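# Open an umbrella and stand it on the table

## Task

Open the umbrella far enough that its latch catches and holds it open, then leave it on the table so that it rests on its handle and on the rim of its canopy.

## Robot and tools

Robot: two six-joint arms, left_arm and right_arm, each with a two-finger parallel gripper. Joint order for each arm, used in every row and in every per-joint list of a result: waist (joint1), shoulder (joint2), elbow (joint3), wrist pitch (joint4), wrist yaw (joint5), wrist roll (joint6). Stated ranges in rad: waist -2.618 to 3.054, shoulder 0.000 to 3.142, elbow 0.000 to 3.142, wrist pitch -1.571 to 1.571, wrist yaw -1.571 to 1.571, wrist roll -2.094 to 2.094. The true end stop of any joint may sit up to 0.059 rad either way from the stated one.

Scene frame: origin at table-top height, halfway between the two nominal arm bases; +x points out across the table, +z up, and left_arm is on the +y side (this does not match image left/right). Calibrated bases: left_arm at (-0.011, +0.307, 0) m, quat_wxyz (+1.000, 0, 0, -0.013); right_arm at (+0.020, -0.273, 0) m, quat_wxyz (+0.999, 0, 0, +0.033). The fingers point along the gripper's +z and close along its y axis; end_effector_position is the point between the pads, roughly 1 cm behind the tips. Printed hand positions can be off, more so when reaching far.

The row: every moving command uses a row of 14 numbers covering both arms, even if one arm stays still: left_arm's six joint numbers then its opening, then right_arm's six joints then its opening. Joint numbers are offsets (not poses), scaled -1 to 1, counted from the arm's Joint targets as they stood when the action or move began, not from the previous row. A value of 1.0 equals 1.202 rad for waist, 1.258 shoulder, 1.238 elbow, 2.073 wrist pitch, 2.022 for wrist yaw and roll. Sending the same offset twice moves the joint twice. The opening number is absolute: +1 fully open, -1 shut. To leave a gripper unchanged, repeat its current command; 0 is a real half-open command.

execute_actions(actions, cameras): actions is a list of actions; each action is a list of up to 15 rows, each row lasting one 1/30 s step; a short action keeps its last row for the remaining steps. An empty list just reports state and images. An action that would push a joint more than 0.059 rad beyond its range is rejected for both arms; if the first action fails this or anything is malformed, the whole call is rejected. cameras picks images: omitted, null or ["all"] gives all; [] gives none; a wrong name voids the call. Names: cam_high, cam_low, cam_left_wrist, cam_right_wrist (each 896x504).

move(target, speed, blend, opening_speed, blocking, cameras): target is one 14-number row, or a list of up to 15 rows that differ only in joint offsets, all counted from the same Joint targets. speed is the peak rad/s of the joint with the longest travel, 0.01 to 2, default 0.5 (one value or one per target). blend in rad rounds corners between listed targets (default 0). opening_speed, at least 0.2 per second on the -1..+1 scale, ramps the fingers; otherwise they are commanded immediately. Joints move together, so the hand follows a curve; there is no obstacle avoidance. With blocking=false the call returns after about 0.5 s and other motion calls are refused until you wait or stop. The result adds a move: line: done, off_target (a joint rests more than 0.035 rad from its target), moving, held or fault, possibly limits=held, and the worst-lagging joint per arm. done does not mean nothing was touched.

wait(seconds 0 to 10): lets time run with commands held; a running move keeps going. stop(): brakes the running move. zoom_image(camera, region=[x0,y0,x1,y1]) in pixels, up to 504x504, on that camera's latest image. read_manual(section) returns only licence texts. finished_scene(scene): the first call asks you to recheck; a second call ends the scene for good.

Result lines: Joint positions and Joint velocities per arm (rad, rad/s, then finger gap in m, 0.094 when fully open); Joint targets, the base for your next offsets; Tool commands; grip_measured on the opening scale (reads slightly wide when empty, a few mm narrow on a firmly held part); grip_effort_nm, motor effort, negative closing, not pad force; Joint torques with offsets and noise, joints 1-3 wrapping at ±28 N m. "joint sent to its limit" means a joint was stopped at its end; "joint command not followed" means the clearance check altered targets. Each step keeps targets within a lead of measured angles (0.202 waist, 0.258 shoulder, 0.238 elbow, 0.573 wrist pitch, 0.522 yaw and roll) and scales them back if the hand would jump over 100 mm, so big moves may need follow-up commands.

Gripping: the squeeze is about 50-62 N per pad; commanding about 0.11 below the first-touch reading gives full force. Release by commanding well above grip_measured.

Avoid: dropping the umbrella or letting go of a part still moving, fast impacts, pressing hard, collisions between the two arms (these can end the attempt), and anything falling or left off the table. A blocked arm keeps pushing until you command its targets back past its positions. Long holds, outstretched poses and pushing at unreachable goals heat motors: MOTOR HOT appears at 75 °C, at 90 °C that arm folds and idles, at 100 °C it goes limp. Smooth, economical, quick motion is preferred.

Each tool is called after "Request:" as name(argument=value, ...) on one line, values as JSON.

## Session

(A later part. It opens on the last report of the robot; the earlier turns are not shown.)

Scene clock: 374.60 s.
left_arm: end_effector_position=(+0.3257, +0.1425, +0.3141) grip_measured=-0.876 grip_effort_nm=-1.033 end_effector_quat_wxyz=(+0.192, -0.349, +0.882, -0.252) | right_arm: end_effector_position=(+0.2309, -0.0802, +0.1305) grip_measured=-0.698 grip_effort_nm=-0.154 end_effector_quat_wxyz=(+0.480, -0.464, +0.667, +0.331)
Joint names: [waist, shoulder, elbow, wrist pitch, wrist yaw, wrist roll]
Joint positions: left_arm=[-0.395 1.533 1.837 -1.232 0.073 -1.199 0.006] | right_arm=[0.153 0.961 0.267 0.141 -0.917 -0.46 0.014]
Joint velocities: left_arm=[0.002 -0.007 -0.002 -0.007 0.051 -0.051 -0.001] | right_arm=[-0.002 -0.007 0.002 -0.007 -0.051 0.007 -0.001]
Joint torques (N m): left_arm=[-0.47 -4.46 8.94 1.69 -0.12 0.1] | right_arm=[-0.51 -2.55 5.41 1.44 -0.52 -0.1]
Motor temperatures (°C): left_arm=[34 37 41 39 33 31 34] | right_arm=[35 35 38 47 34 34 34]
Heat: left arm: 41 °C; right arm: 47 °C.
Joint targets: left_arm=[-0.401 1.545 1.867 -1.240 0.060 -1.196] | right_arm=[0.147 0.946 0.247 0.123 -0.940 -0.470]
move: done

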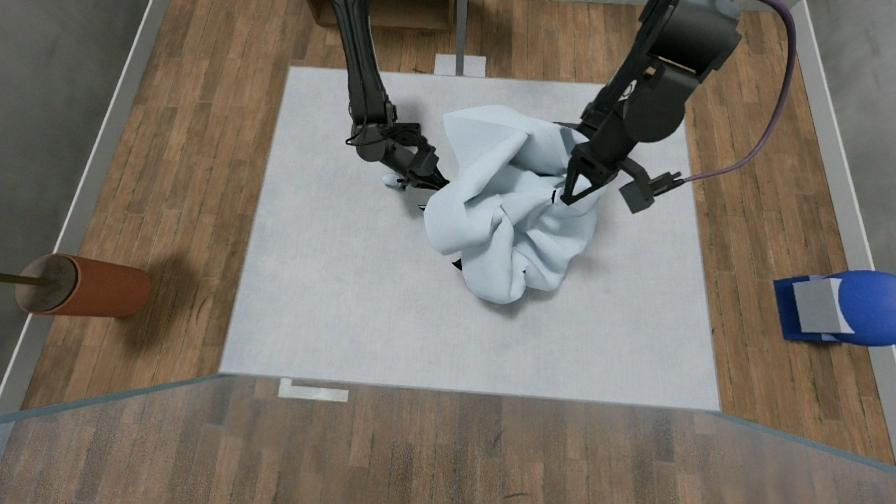

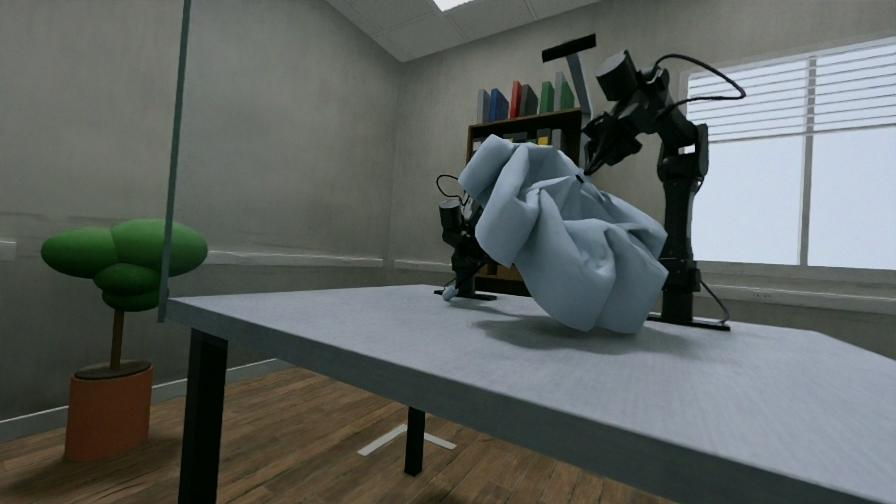

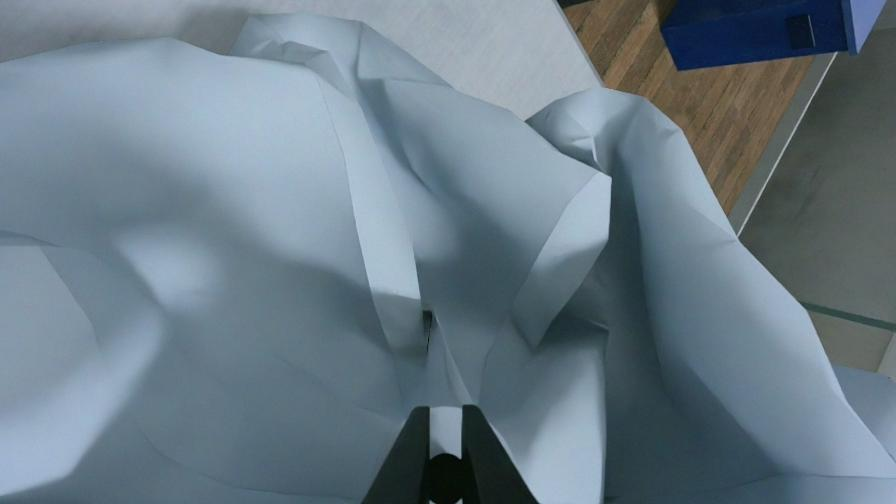

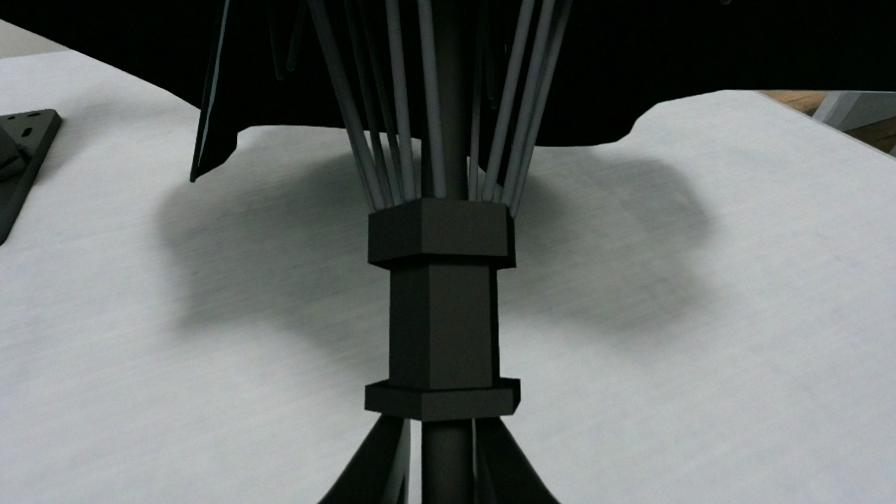

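Request:
move(target=[-0.015,0,0,-0.0386,0.0495,0,-0.95,0.1248,0.0388,0.1321,0.0829,0.0551,0.0599,-0.7], speed=0.09)

Scene clock: 389.50 s.
left_arm: end_effector_position=(+0.3240, +0.1443, +0.3212) grip_measured=-0.876 grip_effort_nm=-1.033 end_effector_quat_wxyz=(+0.197, -0.350, +0.881, -0.253) | right_arm: end_effector_position=(+0.2371, -0.0571, +0.1438) grip_measured=-0.698 grip_effort_nm=-0.149 end_effector_quat_wxyz=(+0.472, -0.463, +0.673, +0.332)
Joint names: [waist, shoulder, elbow, wrist pitch, wrist yaw, wrist roll]
Joint positions: left_arm=[-0.396 1.533 1.865 -1.254 0.067 -1.2 0.006] | right_arm=[0.282 0.998 0.335 0.163 -0.801 -0.365 0.014]
Joint velocities: left_arm=[-0.022 -0.002 0.017 0.051 -0.022 0.022 0] | right_arm=[-0.002 0.002 0.007 -0.037 -0.037 0.022 -0.001]
Joint torques (N m): left_arm=[-2 -4.38 6.5 1.11 0.94 0.09] | right_arm=[1.54 -1.94 14 2.91 -0.53 0.16]
Motor temperatures (°C): left_arm=[34 37 42 39 33 31 34] | right_arm=[35 34 38 47 34 34 34]
Heat: left arm: 42 °C; right arm: 47 °C.
Joint targets: left_arm=[-0.420 1.545 1.867 -1.320 0.160 -1.196] | right_arm=[0.297 0.995 0.410 0.295 -0.829 -0.349]
move: off_target (left_arm, right_arm); left_arm: the wrist yaw is farthest, 0.093 rad from its target; right_arm: the wrist pitch is farthest, 0.132 rad from its target

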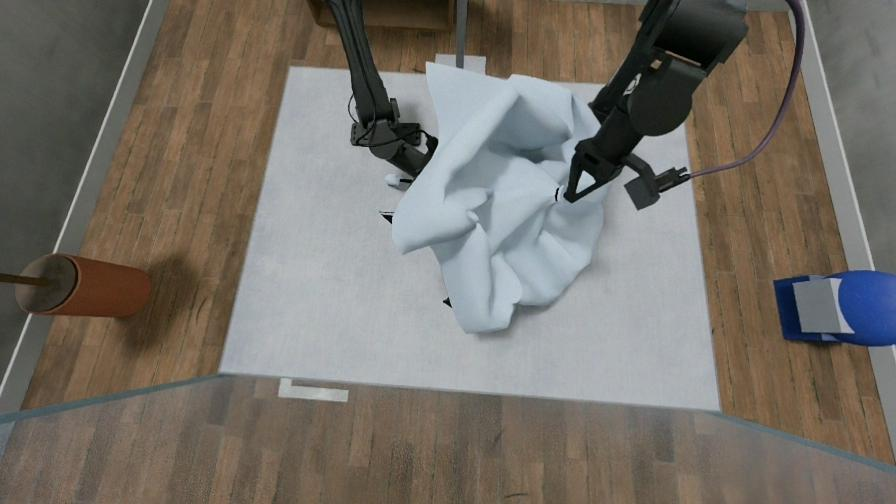

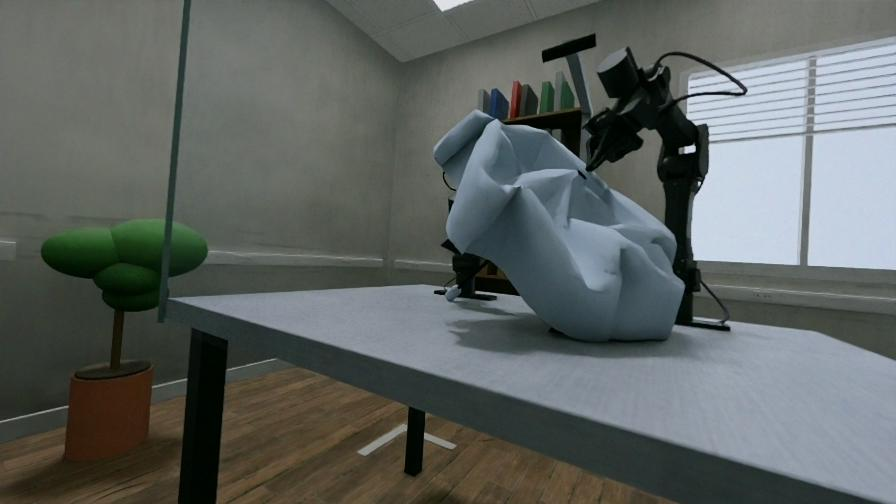

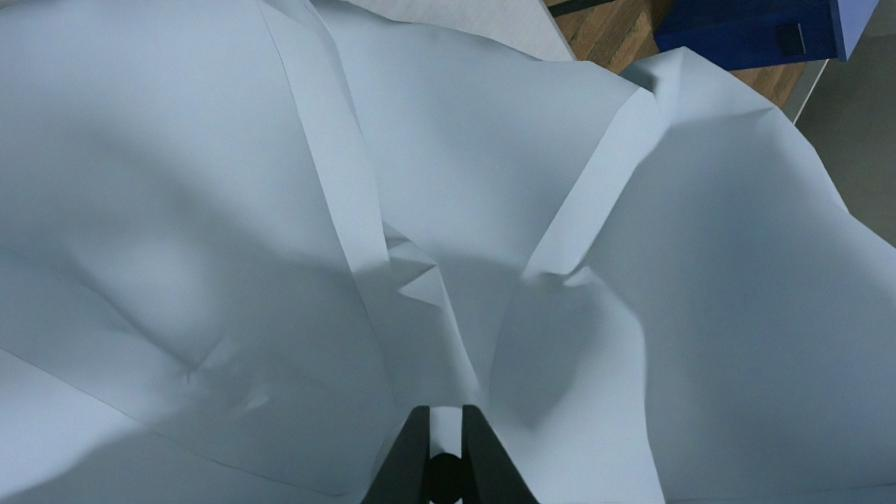

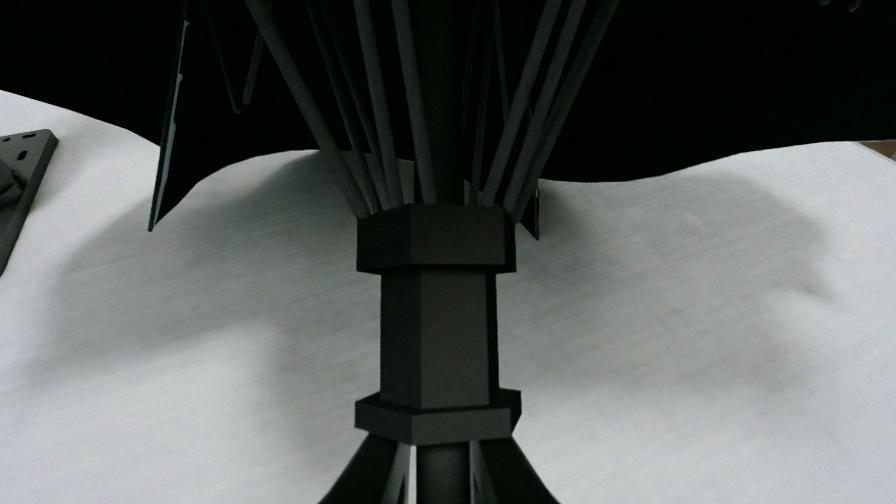

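Request:
zoom_image(camera="cam_low", region=[430, 230, 730, 400])

Scaled by 1.680 from the camera's 896x504 image, which has a finer 1280x720 frame.

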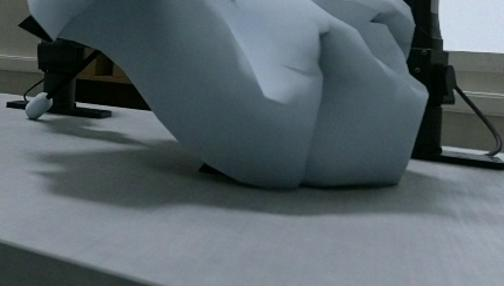

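Request:
move(target=[-0.0857,0.0874,0.2407,-0.0531,-0.1137,-0.0292,-0.95,-0.1292,-0.0912,-0.0970,-0.0940,-0.0677,-0.0279,-0.7], speed=0.18)

Scene clock: 433.13 s.
left_arm: end_effector_position=(+0.3145, +0.1218, +0.3507) grip_measured=-0.876 grip_effort_nm=-1.043 end_effector_quat_wxyz=(+0.213, -0.339, +0.887, -0.230) | right_arm: end_effector_position=(+0.2334, -0.0785, +0.1623) grip_measured=-0.698 grip_effort_nm=-0.144 end_effector_quat_wxyz=(+0.503, -0.455, +0.651, +0.341)
Joint names: [waist, shoulder, elbow, wrist pitch, wrist yaw, wrist roll]
Joint positions: left_arm=[-0.517 1.643 2.135 -1.427 -0.05 -1.256 0.006] | right_arm=[0.147 0.895 0.312 0.124 -0.942 -0.394 0.014]
Joint velocities: left_arm=[-0.007 -0.002 -0.022 0.037 -0.037 0.022 -0.001] | right_arm=[-0.027 0.002 -0.002 0.007 -0.095 -0.037 0]
Joint torques (N m): left_arm=[-0.49 -4.77 8.2 1.73 -0.24 0.05] | right_arm=[-0.49 -2.24 5.52 1.42 -0.5 -0.1]
Motor temperatures (°C): left_arm=[34 36 41 38 34 31 34] | right_arm=[35 34 44 59 34 34 34]
Heat: left arm: 41 °C; right arm: 59 °C.
Joint targets: left_arm=[-0.523 1.655 2.165 -1.430 -0.070 -1.255] | right_arm=[0.142 0.880 0.290 0.100 -0.966 -0.406]
move: done

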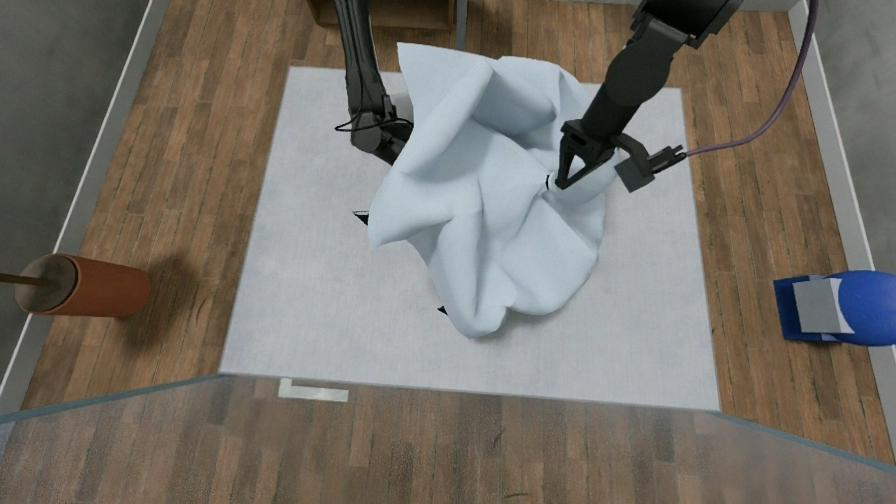

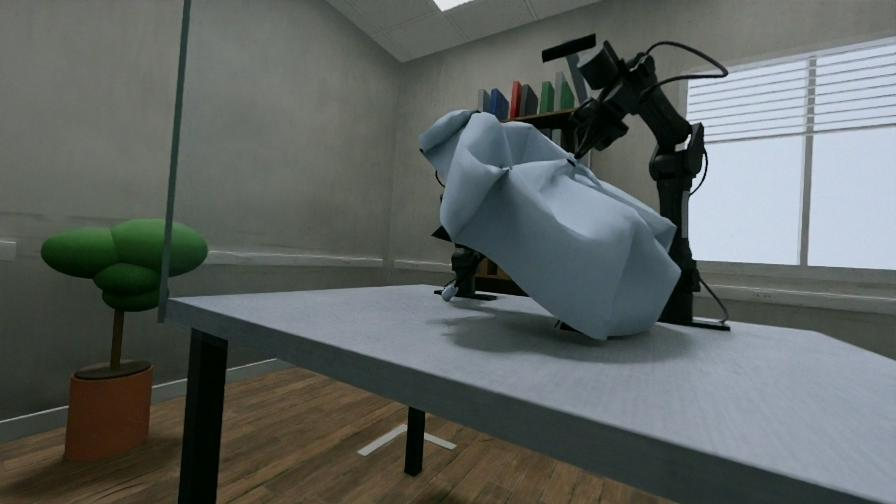

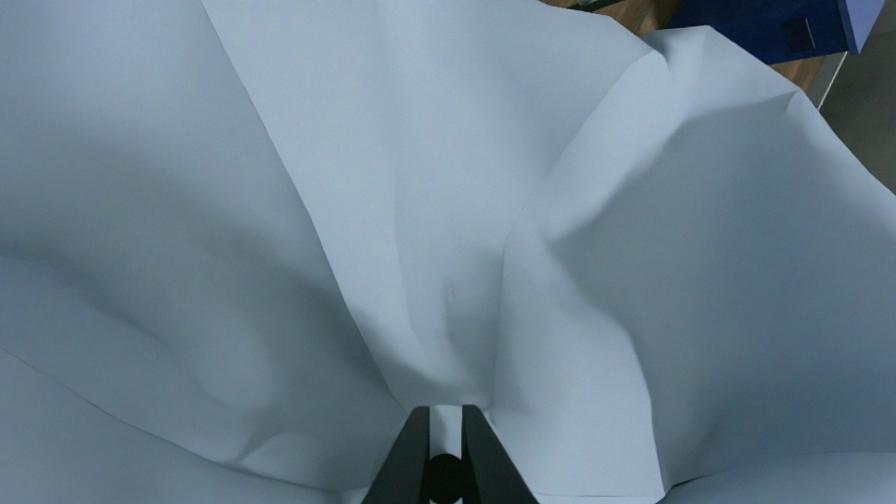

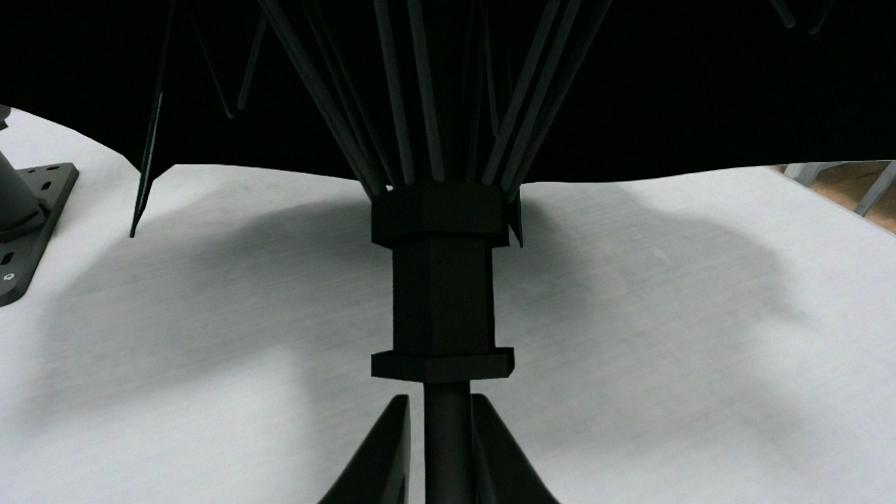

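Request:
move(target=[[-0.010,0,0,-0.024,0.03,0,-0.95,0.1136,0.0467,0.1360,0.0786,0.0458,0.0504,-0.7],[-0.018,0,0,-0.0386,0.0495,0,-0.95,0.1963,0.0903,0.2145,0.0892,0.0880,0.0767,-0.7]], speed=[0.1,0.08], blend=0.03)

Scene clock: 440.40 s.
left_arm: end_effector_position=(+0.3161, +0.1324, +0.3704) grip_measured=-0.876 grip_effort_nm=-1.033 end_effector_quat_wxyz=(+0.250, -0.341, +0.876, -0.231) | right_arm: end_effector_position=(+0.2460, -0.0357, +0.1924) grip_measured=-0.698 grip_effort_nm=-0.149 end_effector_quat_wxyz=(+0.491, -0.455, +0.657, +0.347)
Joint names: [waist, shoulder, elbow, wrist pitch, wrist yaw, wrist roll]
Joint positions: left_arm=[-0.518 1.63 2.182 -1.434 -0.107 -1.247 0.006] | right_arm=[0.358 0.998 0.469 0.139 -0.758 -0.268 0.014]
Joint velocities: left_arm=[-0.002 0.007 -0.007 -0.051 0.037 -0.007 -0.001] | right_arm=[-0.017 0.007 0.002 -0.007 0.051 0.037 0.001]
Joint torques (N m): left_arm=[-2.29 -3.6 4.26 1.08 1.28 -0.04] | right_arm=[2.03 -2.3 15.43 3.11 -0.52 0.18]
Motor temperatures (°C): left_arm=[34 36 41 38 34 31 34] | right_arm=[35 34 43 57 34 34 34]
Heat: left arm: 41 °C; right arm: 57 °C.
Joint targets: left_arm=[-0.544 1.655 2.165 -1.510 0.030 -1.255] | right_arm=[0.378 0.993 0.556 0.285 -0.788 -0.251]
move: off_target (left_arm, right_arm); left_arm: the wrist yaw is farthest, 0.137 rad from its target; right_arm: the wrist pitch is farthest, 0.146 rad from its target

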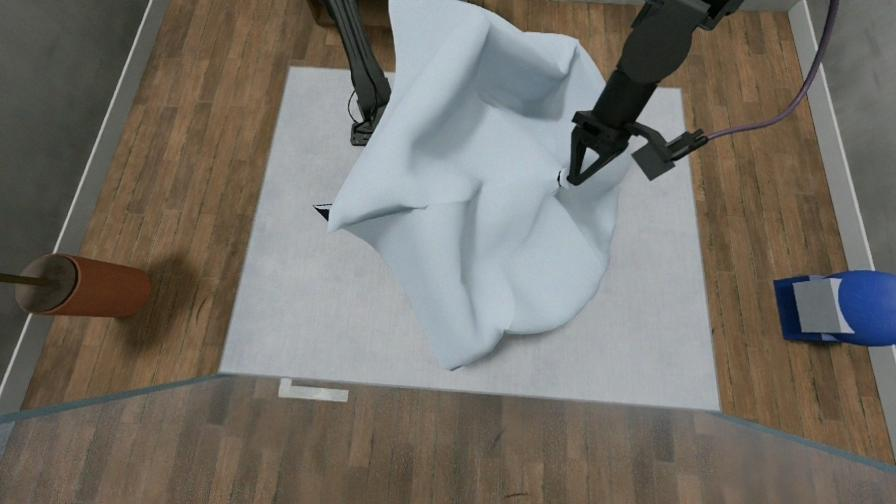

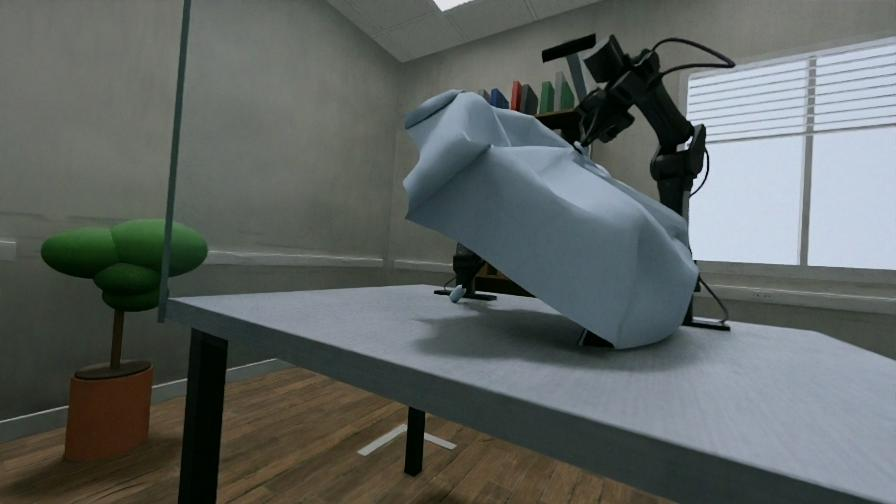

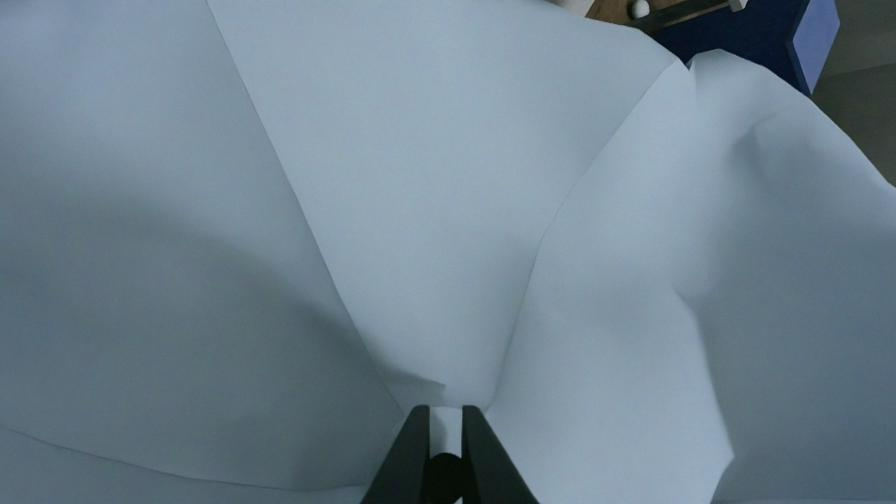

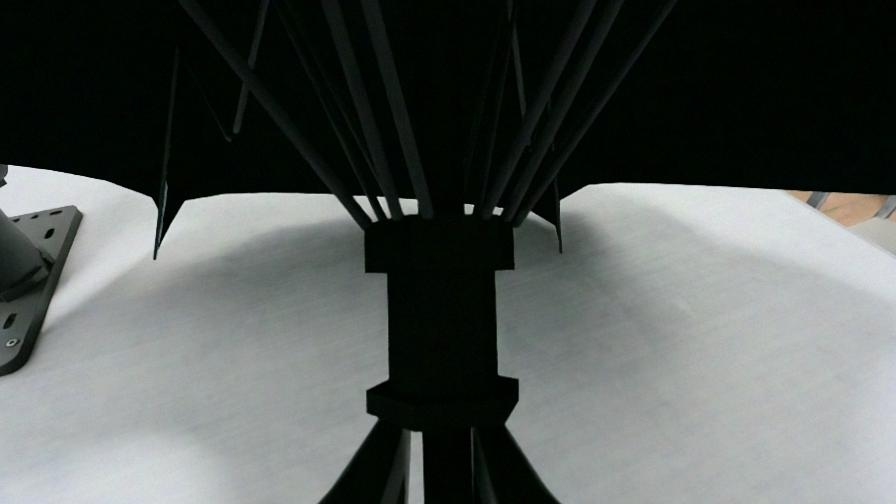

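Request:
execute_actions(actions=[])

Scene clock: 455.30 s.
left_arm: end_effector_position=(+0.3161, +0.1324, +0.3704) grip_measured=-0.876 grip_effort_nm=-1.033 end_effector_quat_wxyz=(+0.250, -0.341, +0.876, -0.231) | right_arm: end_effector_position=(+0.2460, -0.0357, +0.1924) grip_measured=-0.698 grip_effort_nm=-0.149 end_effector_quat_wxyz=(+0.491, -0.455, +0.657, +0.347)
Joint names: [waist, shoulder, elbow, wrist pitch, wrist yaw, wrist roll]
Joint positions: left_arm=[-0.518 1.63 2.182 -1.434 -0.107 -1.247 0.006] | right_arm=[0.358 0.998 0.469 0.139 -0.758 -0.267 0.014]
Joint velocities: left_arm=[-0.007 -0.017 -0.012 -0.007 -0.081 0.037 0.001] | right_arm=[0.007 -0.007 -0.002 0.007 -0.007 -0.051 0.001]
Joint torques (N m): left_arm=[-2.28 -3.59 4.27 1.06 1.28 -0.04] | right_arm=[2 -2.26 15.43 3.12 -0.51 0.17]
Motor temperatures (°C): left_arm=[34 36 40 38 35 31 34] | right_arm=[35 34 43 62 34 34 34]
Heat: left arm: 40 °C; right arm: 62 °C.
Joint targets: left_arm=[-0.544 1.655 2.165 -1.510 0.030 -1.255] | right_arm=[0.378 0.993 0.556 0.285 -0.788 -0.251]
Tool commands: left_gripper/opening=-0.95 right_gripper/opening=-0.7

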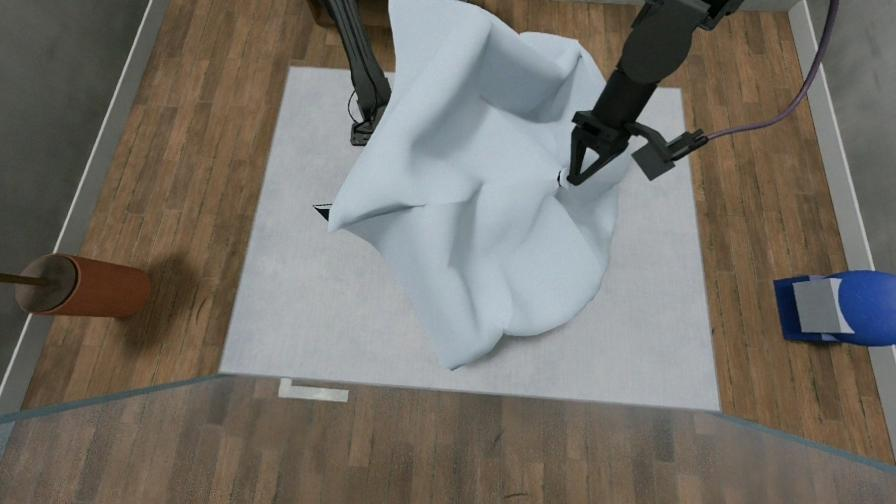

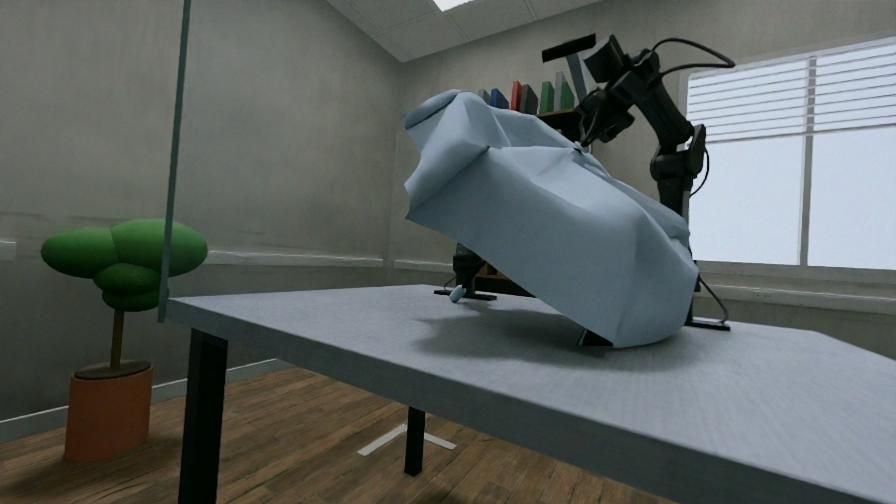

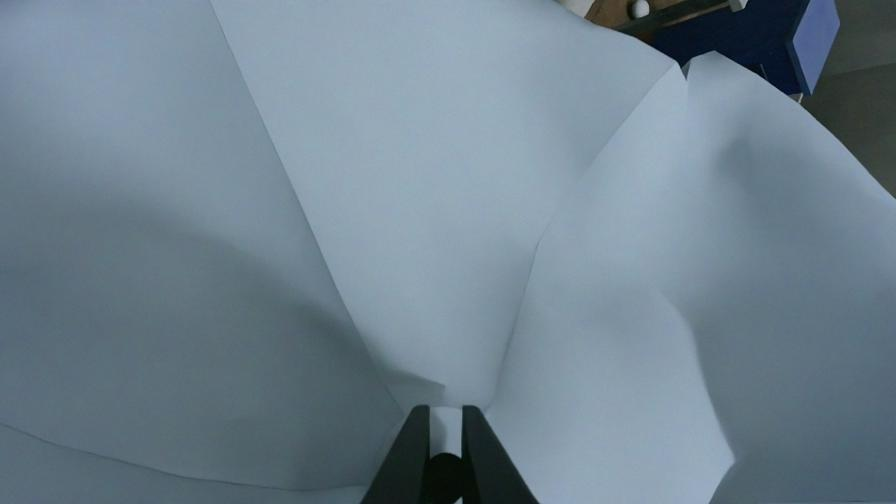

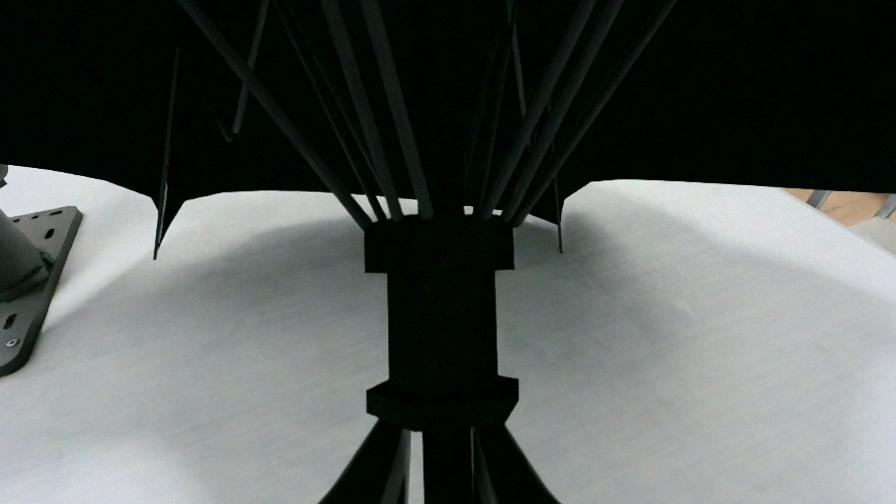

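Request:
move(target=[0,0,0,0,0,0,-0.95,0.0678,0.0501,0.0792,-0.0058,0.0376,0.0188,-0.7], speed=0.09)

Scene clock: 458.63 s.
left_arm: end_effector_position=(+0.3187, +0.1374, +0.3808) grip_measured=-0.876 grip_effort_nm=-1.033 end_effector_quat_wxyz=(+0.273, -0.342, +0.868, -0.235) | right_arm: end_effector_position=(+0.2536, -0.0158, +0.2078) grip_measured=-0.698 grip_effort_nm=-0.149 end_effector_quat_wxyz=(+0.486, -0.454, +0.662, +0.346)
Joint names: [waist, shoulder, elbow, wrist pitch, wrist yaw, wrist roll]
Joint positions: left_arm=[-0.518 1.617 2.188 -1.415 -0.139 -1.241 0.006] | right_arm=[0.435 1.058 0.564 0.113 -0.684 -0.23 0.014]
Joint velocities: left_arm=[0.017 0.007 0.012 0.051 -0.037 -0.007 0] | right_arm=[-0.012 0.007 -0.012 0.007 -0.095 0.022 0]
Joint torques (N m): left_arm=[-2.28 -2.48 3.73 0.94 1.58 -0.12] | right_arm=[2.43 -2.54 15.72 3.26 -0.46 0.19]
Motor temperatures (°C): left_arm=[34 36 40 37 35 31 34] | right_arm=[35 34 43 63 34 34 34]
Heat: left arm: 40 °C; right arm: 63 °C.
Joint targets: left_arm=[-0.544 1.655 2.165 -1.510 0.030 -1.255] | right_arm=[0.459 1.057 0.654 0.273 -0.712 -0.213]
move: off_target (left_arm, right_arm); left_arm: the wrist yaw is farthest, 0.169 rad from its target; right_arm: the wrist pitch is farthest, 0.160 rad from its target

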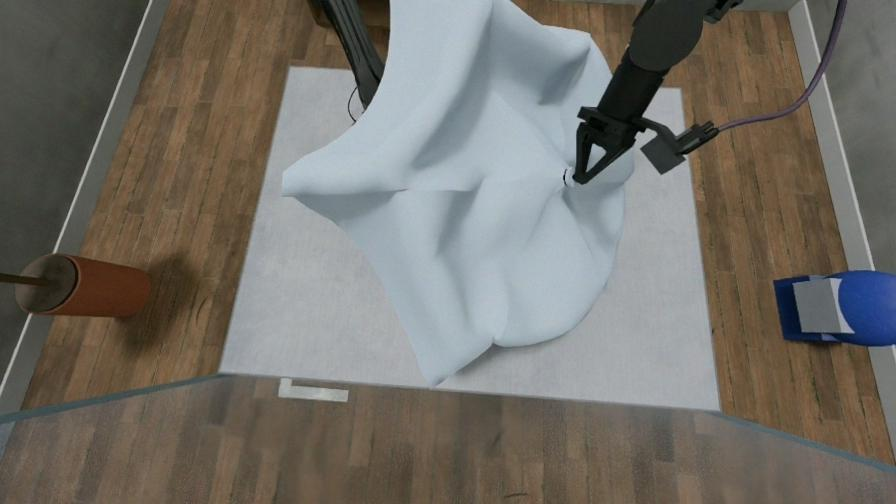

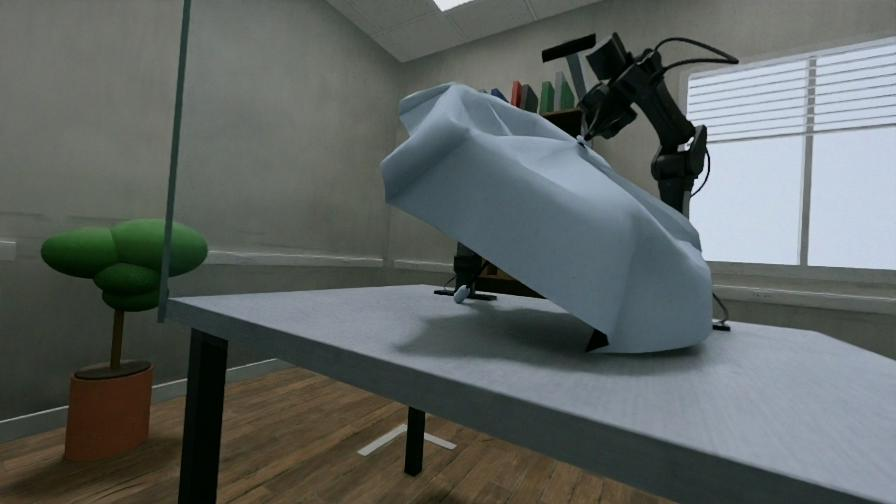

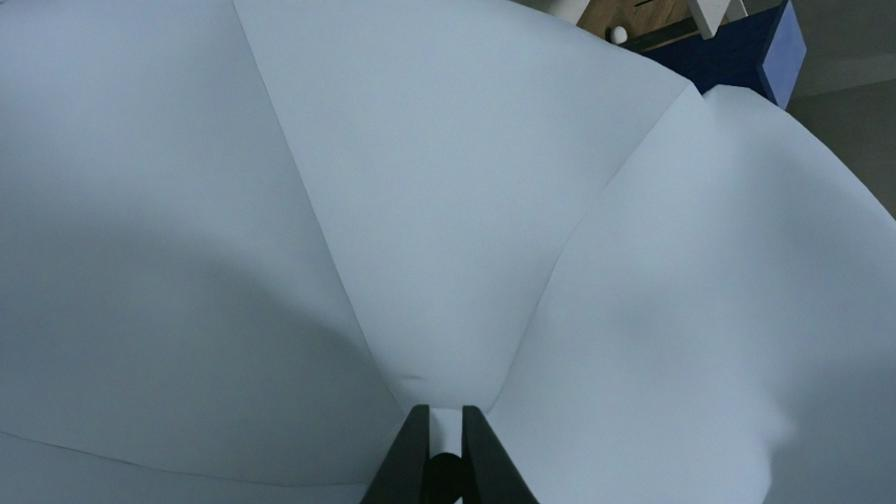

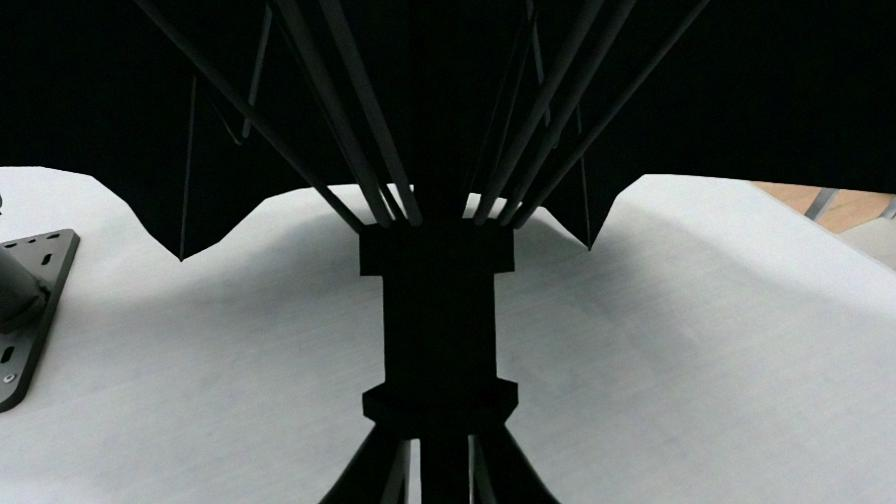

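Request:
zoom_image(camera="cam_low", region=[400, 230, 620, 370])

Scaled by 2.291 from the camera's 896x504 image, which has a finer 1280x720 frame.

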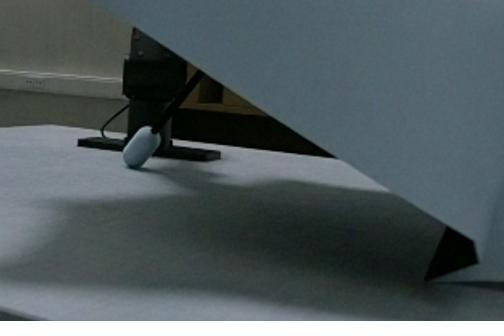

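Request:
move(target=[0,0.0223,-0.0323,-0.0048,0.0321,-0.0059,-0.95,0.0227,0.021,0.0344,-0.0045,0.0127,0.0056,-0.7], speed=0.06, cameras=["cam_low", "cam_right_wrist"])

Scene clock: 477.87 s.
left_arm: end_effector_position=(+0.3201, +0.1349, +0.3811) grip_measured=-0.876 grip_effort_nm=-1.033 end_effector_quat_wxyz=(+0.268, -0.341, +0.867, -0.244) | right_arm: end_effector_position=(+0.2558, -0.0105, +0.2047) grip_measured=-0.698 grip_effort_nm=-0.144 end_effector_quat_wxyz=(+0.471, -0.453, +0.675, +0.343)
Joint names: [waist, shoulder, elbow, wrist pitch, wrist yaw, wrist roll]
Joint positions: left_arm=[-0.511 1.617 2.184 -1.403 -0.116 -1.241 0.006] | right_arm=[0.459 1.086 0.597 0.073 -0.651 -0.224 0.014]
Joint velocities: left_arm=[0.002 -0.002 0.002 -0.081 -0.007 -0.022 0] | right_arm=[-0.017 0.012 -0.022 0.007 -0.022 0.022 0]
Joint torques (N m): left_arm=[-2.85 -0.51 1.02 0.71 2 -0.25] | right_arm=[2.71 -2.85 16.55 3.57 -0.54 0.25]
Motor temperatures (°C): left_arm=[34 36 40 37 36 31 34] | right_arm=[35 34 44 65 34 34 34]
Heat: left arm: 40 °C; right arm: 65 °C.
Joint targets: left_arm=[-0.544 1.683 2.125 -1.520 0.095 -1.267] | right_arm=[0.486 1.083 0.696 0.263 -0.686 -0.201]
move: off_target (left_arm, right_arm); left_arm: the wrist yaw is farthest, 0.211 rad from its target; right_arm: the wrist pitch is farthest, 0.191 rad from its target
Images, in order (width x height): cam_low 896x504, cam_right_wrist 896x504.

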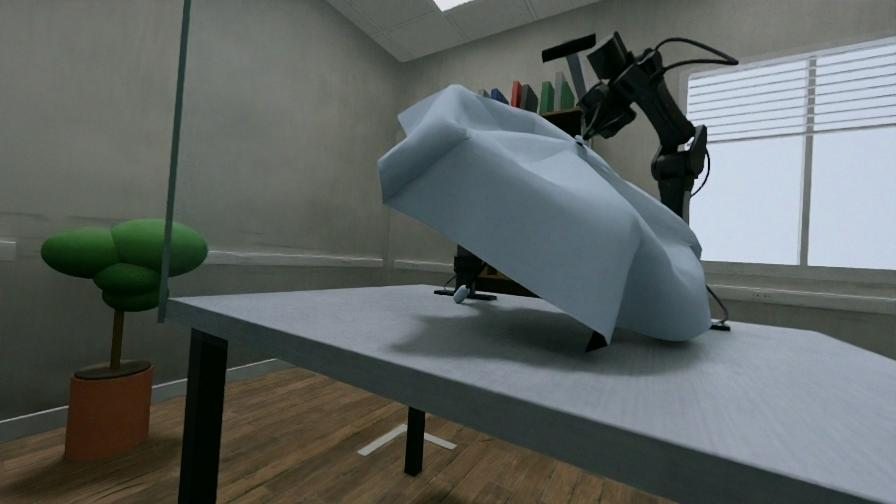

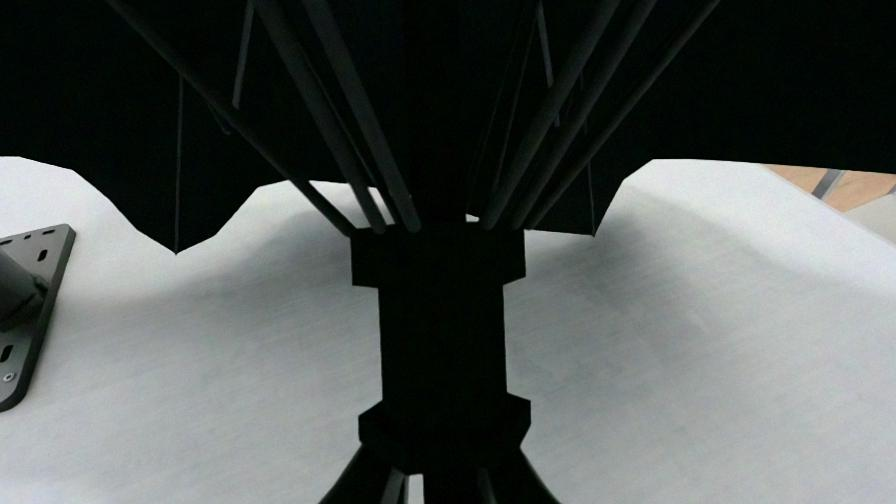

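Request:
move(target=[0,0,0,0,0.01,0,-0.95,0.038,0.032,0.0675,0.0174,0.0117,0.0084,-0.7], speed=0.09, cameras=["cam_low", "cam_right_wrist"])

Scene clock: 483.77 s.
left_arm: end_effector_position=(+0.3246, +0.1293, +0.3881) grip_measured=-0.874 grip_effort_nm=-1.043 end_effector_quat_wxyz=(+0.273, -0.337, +0.861, -0.265) | right_arm: end_effector_position=(+0.2608, +0.0034, +0.2175) grip_measured=-0.698 grip_effort_nm=-0.139 end_effector_quat_wxyz=(+0.471, -0.454, +0.674, +0.343)
Joint names: [waist, shoulder, elbow, wrist pitch, wrist yaw, wrist roll]
Joint positions: left_arm=[-0.508 1.615 2.184 -1.364 -0.096 -1.241 0.006] | right_arm=[0.501 1.128 0.668 0.056 -0.615 -0.205 0.014]
Joint velocities: left_arm=[-0.007 -0.007 0.002 0.007 0.007 -0.007 0] | right_arm=[-0.012 0.007 -0.007 -0.066 0.037 0.022 0.001]
Joint torques (N m): left_arm=[-3.11 -0.39 1.03 0.37 2.02 -0.25] | right_arm=[2.91 -3.34 17.16 3.91 -0.65 0.19]
Motor temperatures (°C): left_arm=[34 36 40 37 37 31 34] | right_arm=[35 34 44 68 34 34 34]
Heat: left arm: 40 °C; right arm: 68 °C.
Joint targets: left_arm=[-0.544 1.683 2.125 -1.520 0.116 -1.267] | right_arm=[0.530 1.123 0.773 0.284 -0.659 -0.186]
move: off_target (left_arm, right_arm); left_arm: the wrist yaw is farthest, 0.212 rad from its target; right_arm: the wrist pitch is farthest, 0.243 rad from its target
Images, in order (width x height): cam_low 896x504, cam_right_wrist 896x504.

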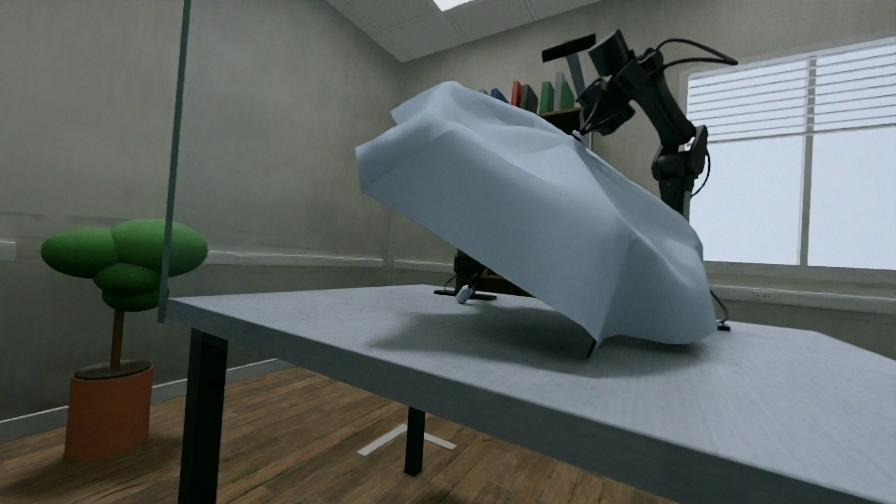

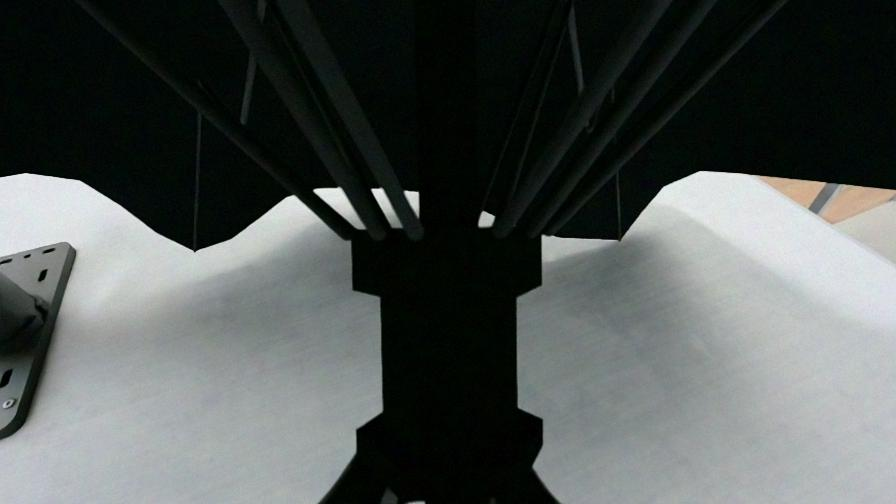

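Request:
move(target=[-0.01,0,0,-0.0145,0.025,0,-0.95,0.0268,0.0187,0.0646,0.0027,0.0069,0.006,-0.7], speed=0.09, cameras=["cam_low", "cam_right_wrist"])

Scene clock: 501.50 s.
left_arm: end_effector_position=(+0.3179, +0.1179, +0.3956) grip_measured=-0.870 grip_effort_nm=-1.033 end_effector_quat_wxyz=(+0.255, -0.322, +0.862, -0.297) | right_arm: end_effector_position=(+0.2645, +0.0159, +0.2402) grip_measured=-0.698 grip_effort_nm=-0.139 end_effector_quat_wxyz=(+0.481, -0.455, +0.663, +0.349)
Joint names: [waist, shoulder, elbow, wrist pitch, wrist yaw, wrist roll]
Joint positions: left_arm=[-0.508 1.606 2.192 -1.353 -0.022 -1.24 0.006] | right_arm=[0.531 1.151 0.743 0.045 -0.598 -0.185 0.014]
Joint velocities: left_arm=[0.012 0.002 0.007 0.051 -0.051 -0.007 -0.001] | right_arm=[-0.022 -0.002 0.002 0.037 0.007 -0.037 0]
Joint torques (N m): left_arm=[-4.18 0.5 0.36 0.02 1.79 -0.25] | right_arm=[2.89 -3.52 17.06 3.94 -0.64 0.09]
Motor temperatures (°C): left_arm=[34 35 39 36 39 31 34] | right_arm=[35 34 46 76 34 34 34]
Heat: left arm: 39 °C; right arm: 76 °C. Fold the right arm in close to its base, or ease its load, before you think long.
Joint targets: left_arm=[-0.556 1.683 2.125 -1.550 0.166 -1.267] | right_arm=[0.561 1.148 0.846 0.274 -0.642 -0.174]
MOTOR HOT: the wrist pitch of the right arm reports 76 °C; the controller's stop level is 90 °C. To cool a motor, set the load down, stop pushing, or move to a pose that needs little force.
move: off_target (left_arm, right_arm); left_arm: the wrist pitch is farthest, 0.198 rad from its target; right_arm: the wrist pitch is farthest, 0.245 rad from its target
Images, in order (width x height): cam_low 896x504, cam_right_wrist 896x504.

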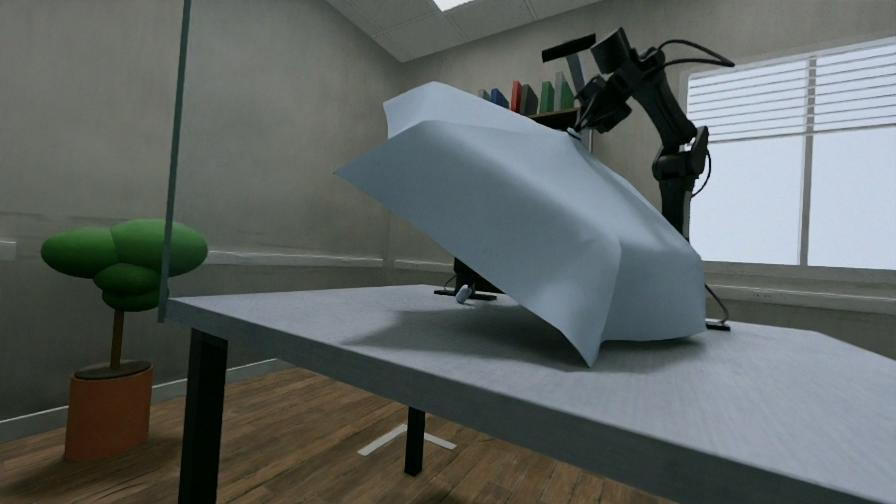

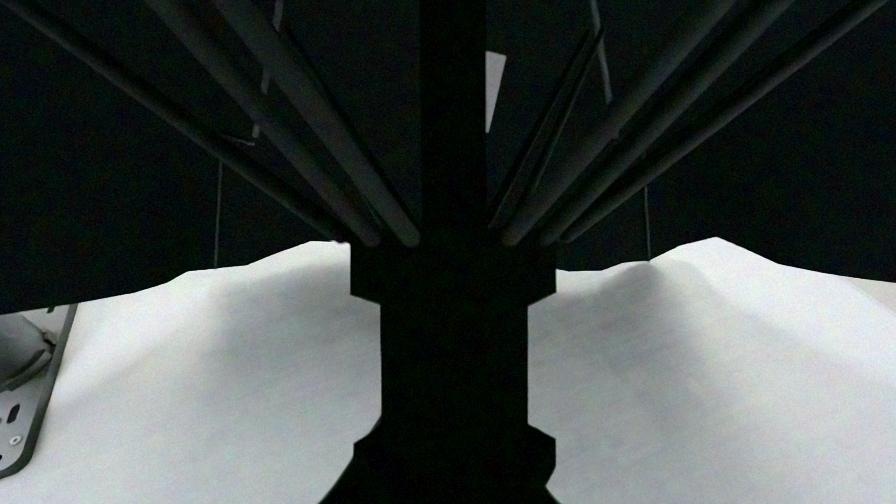

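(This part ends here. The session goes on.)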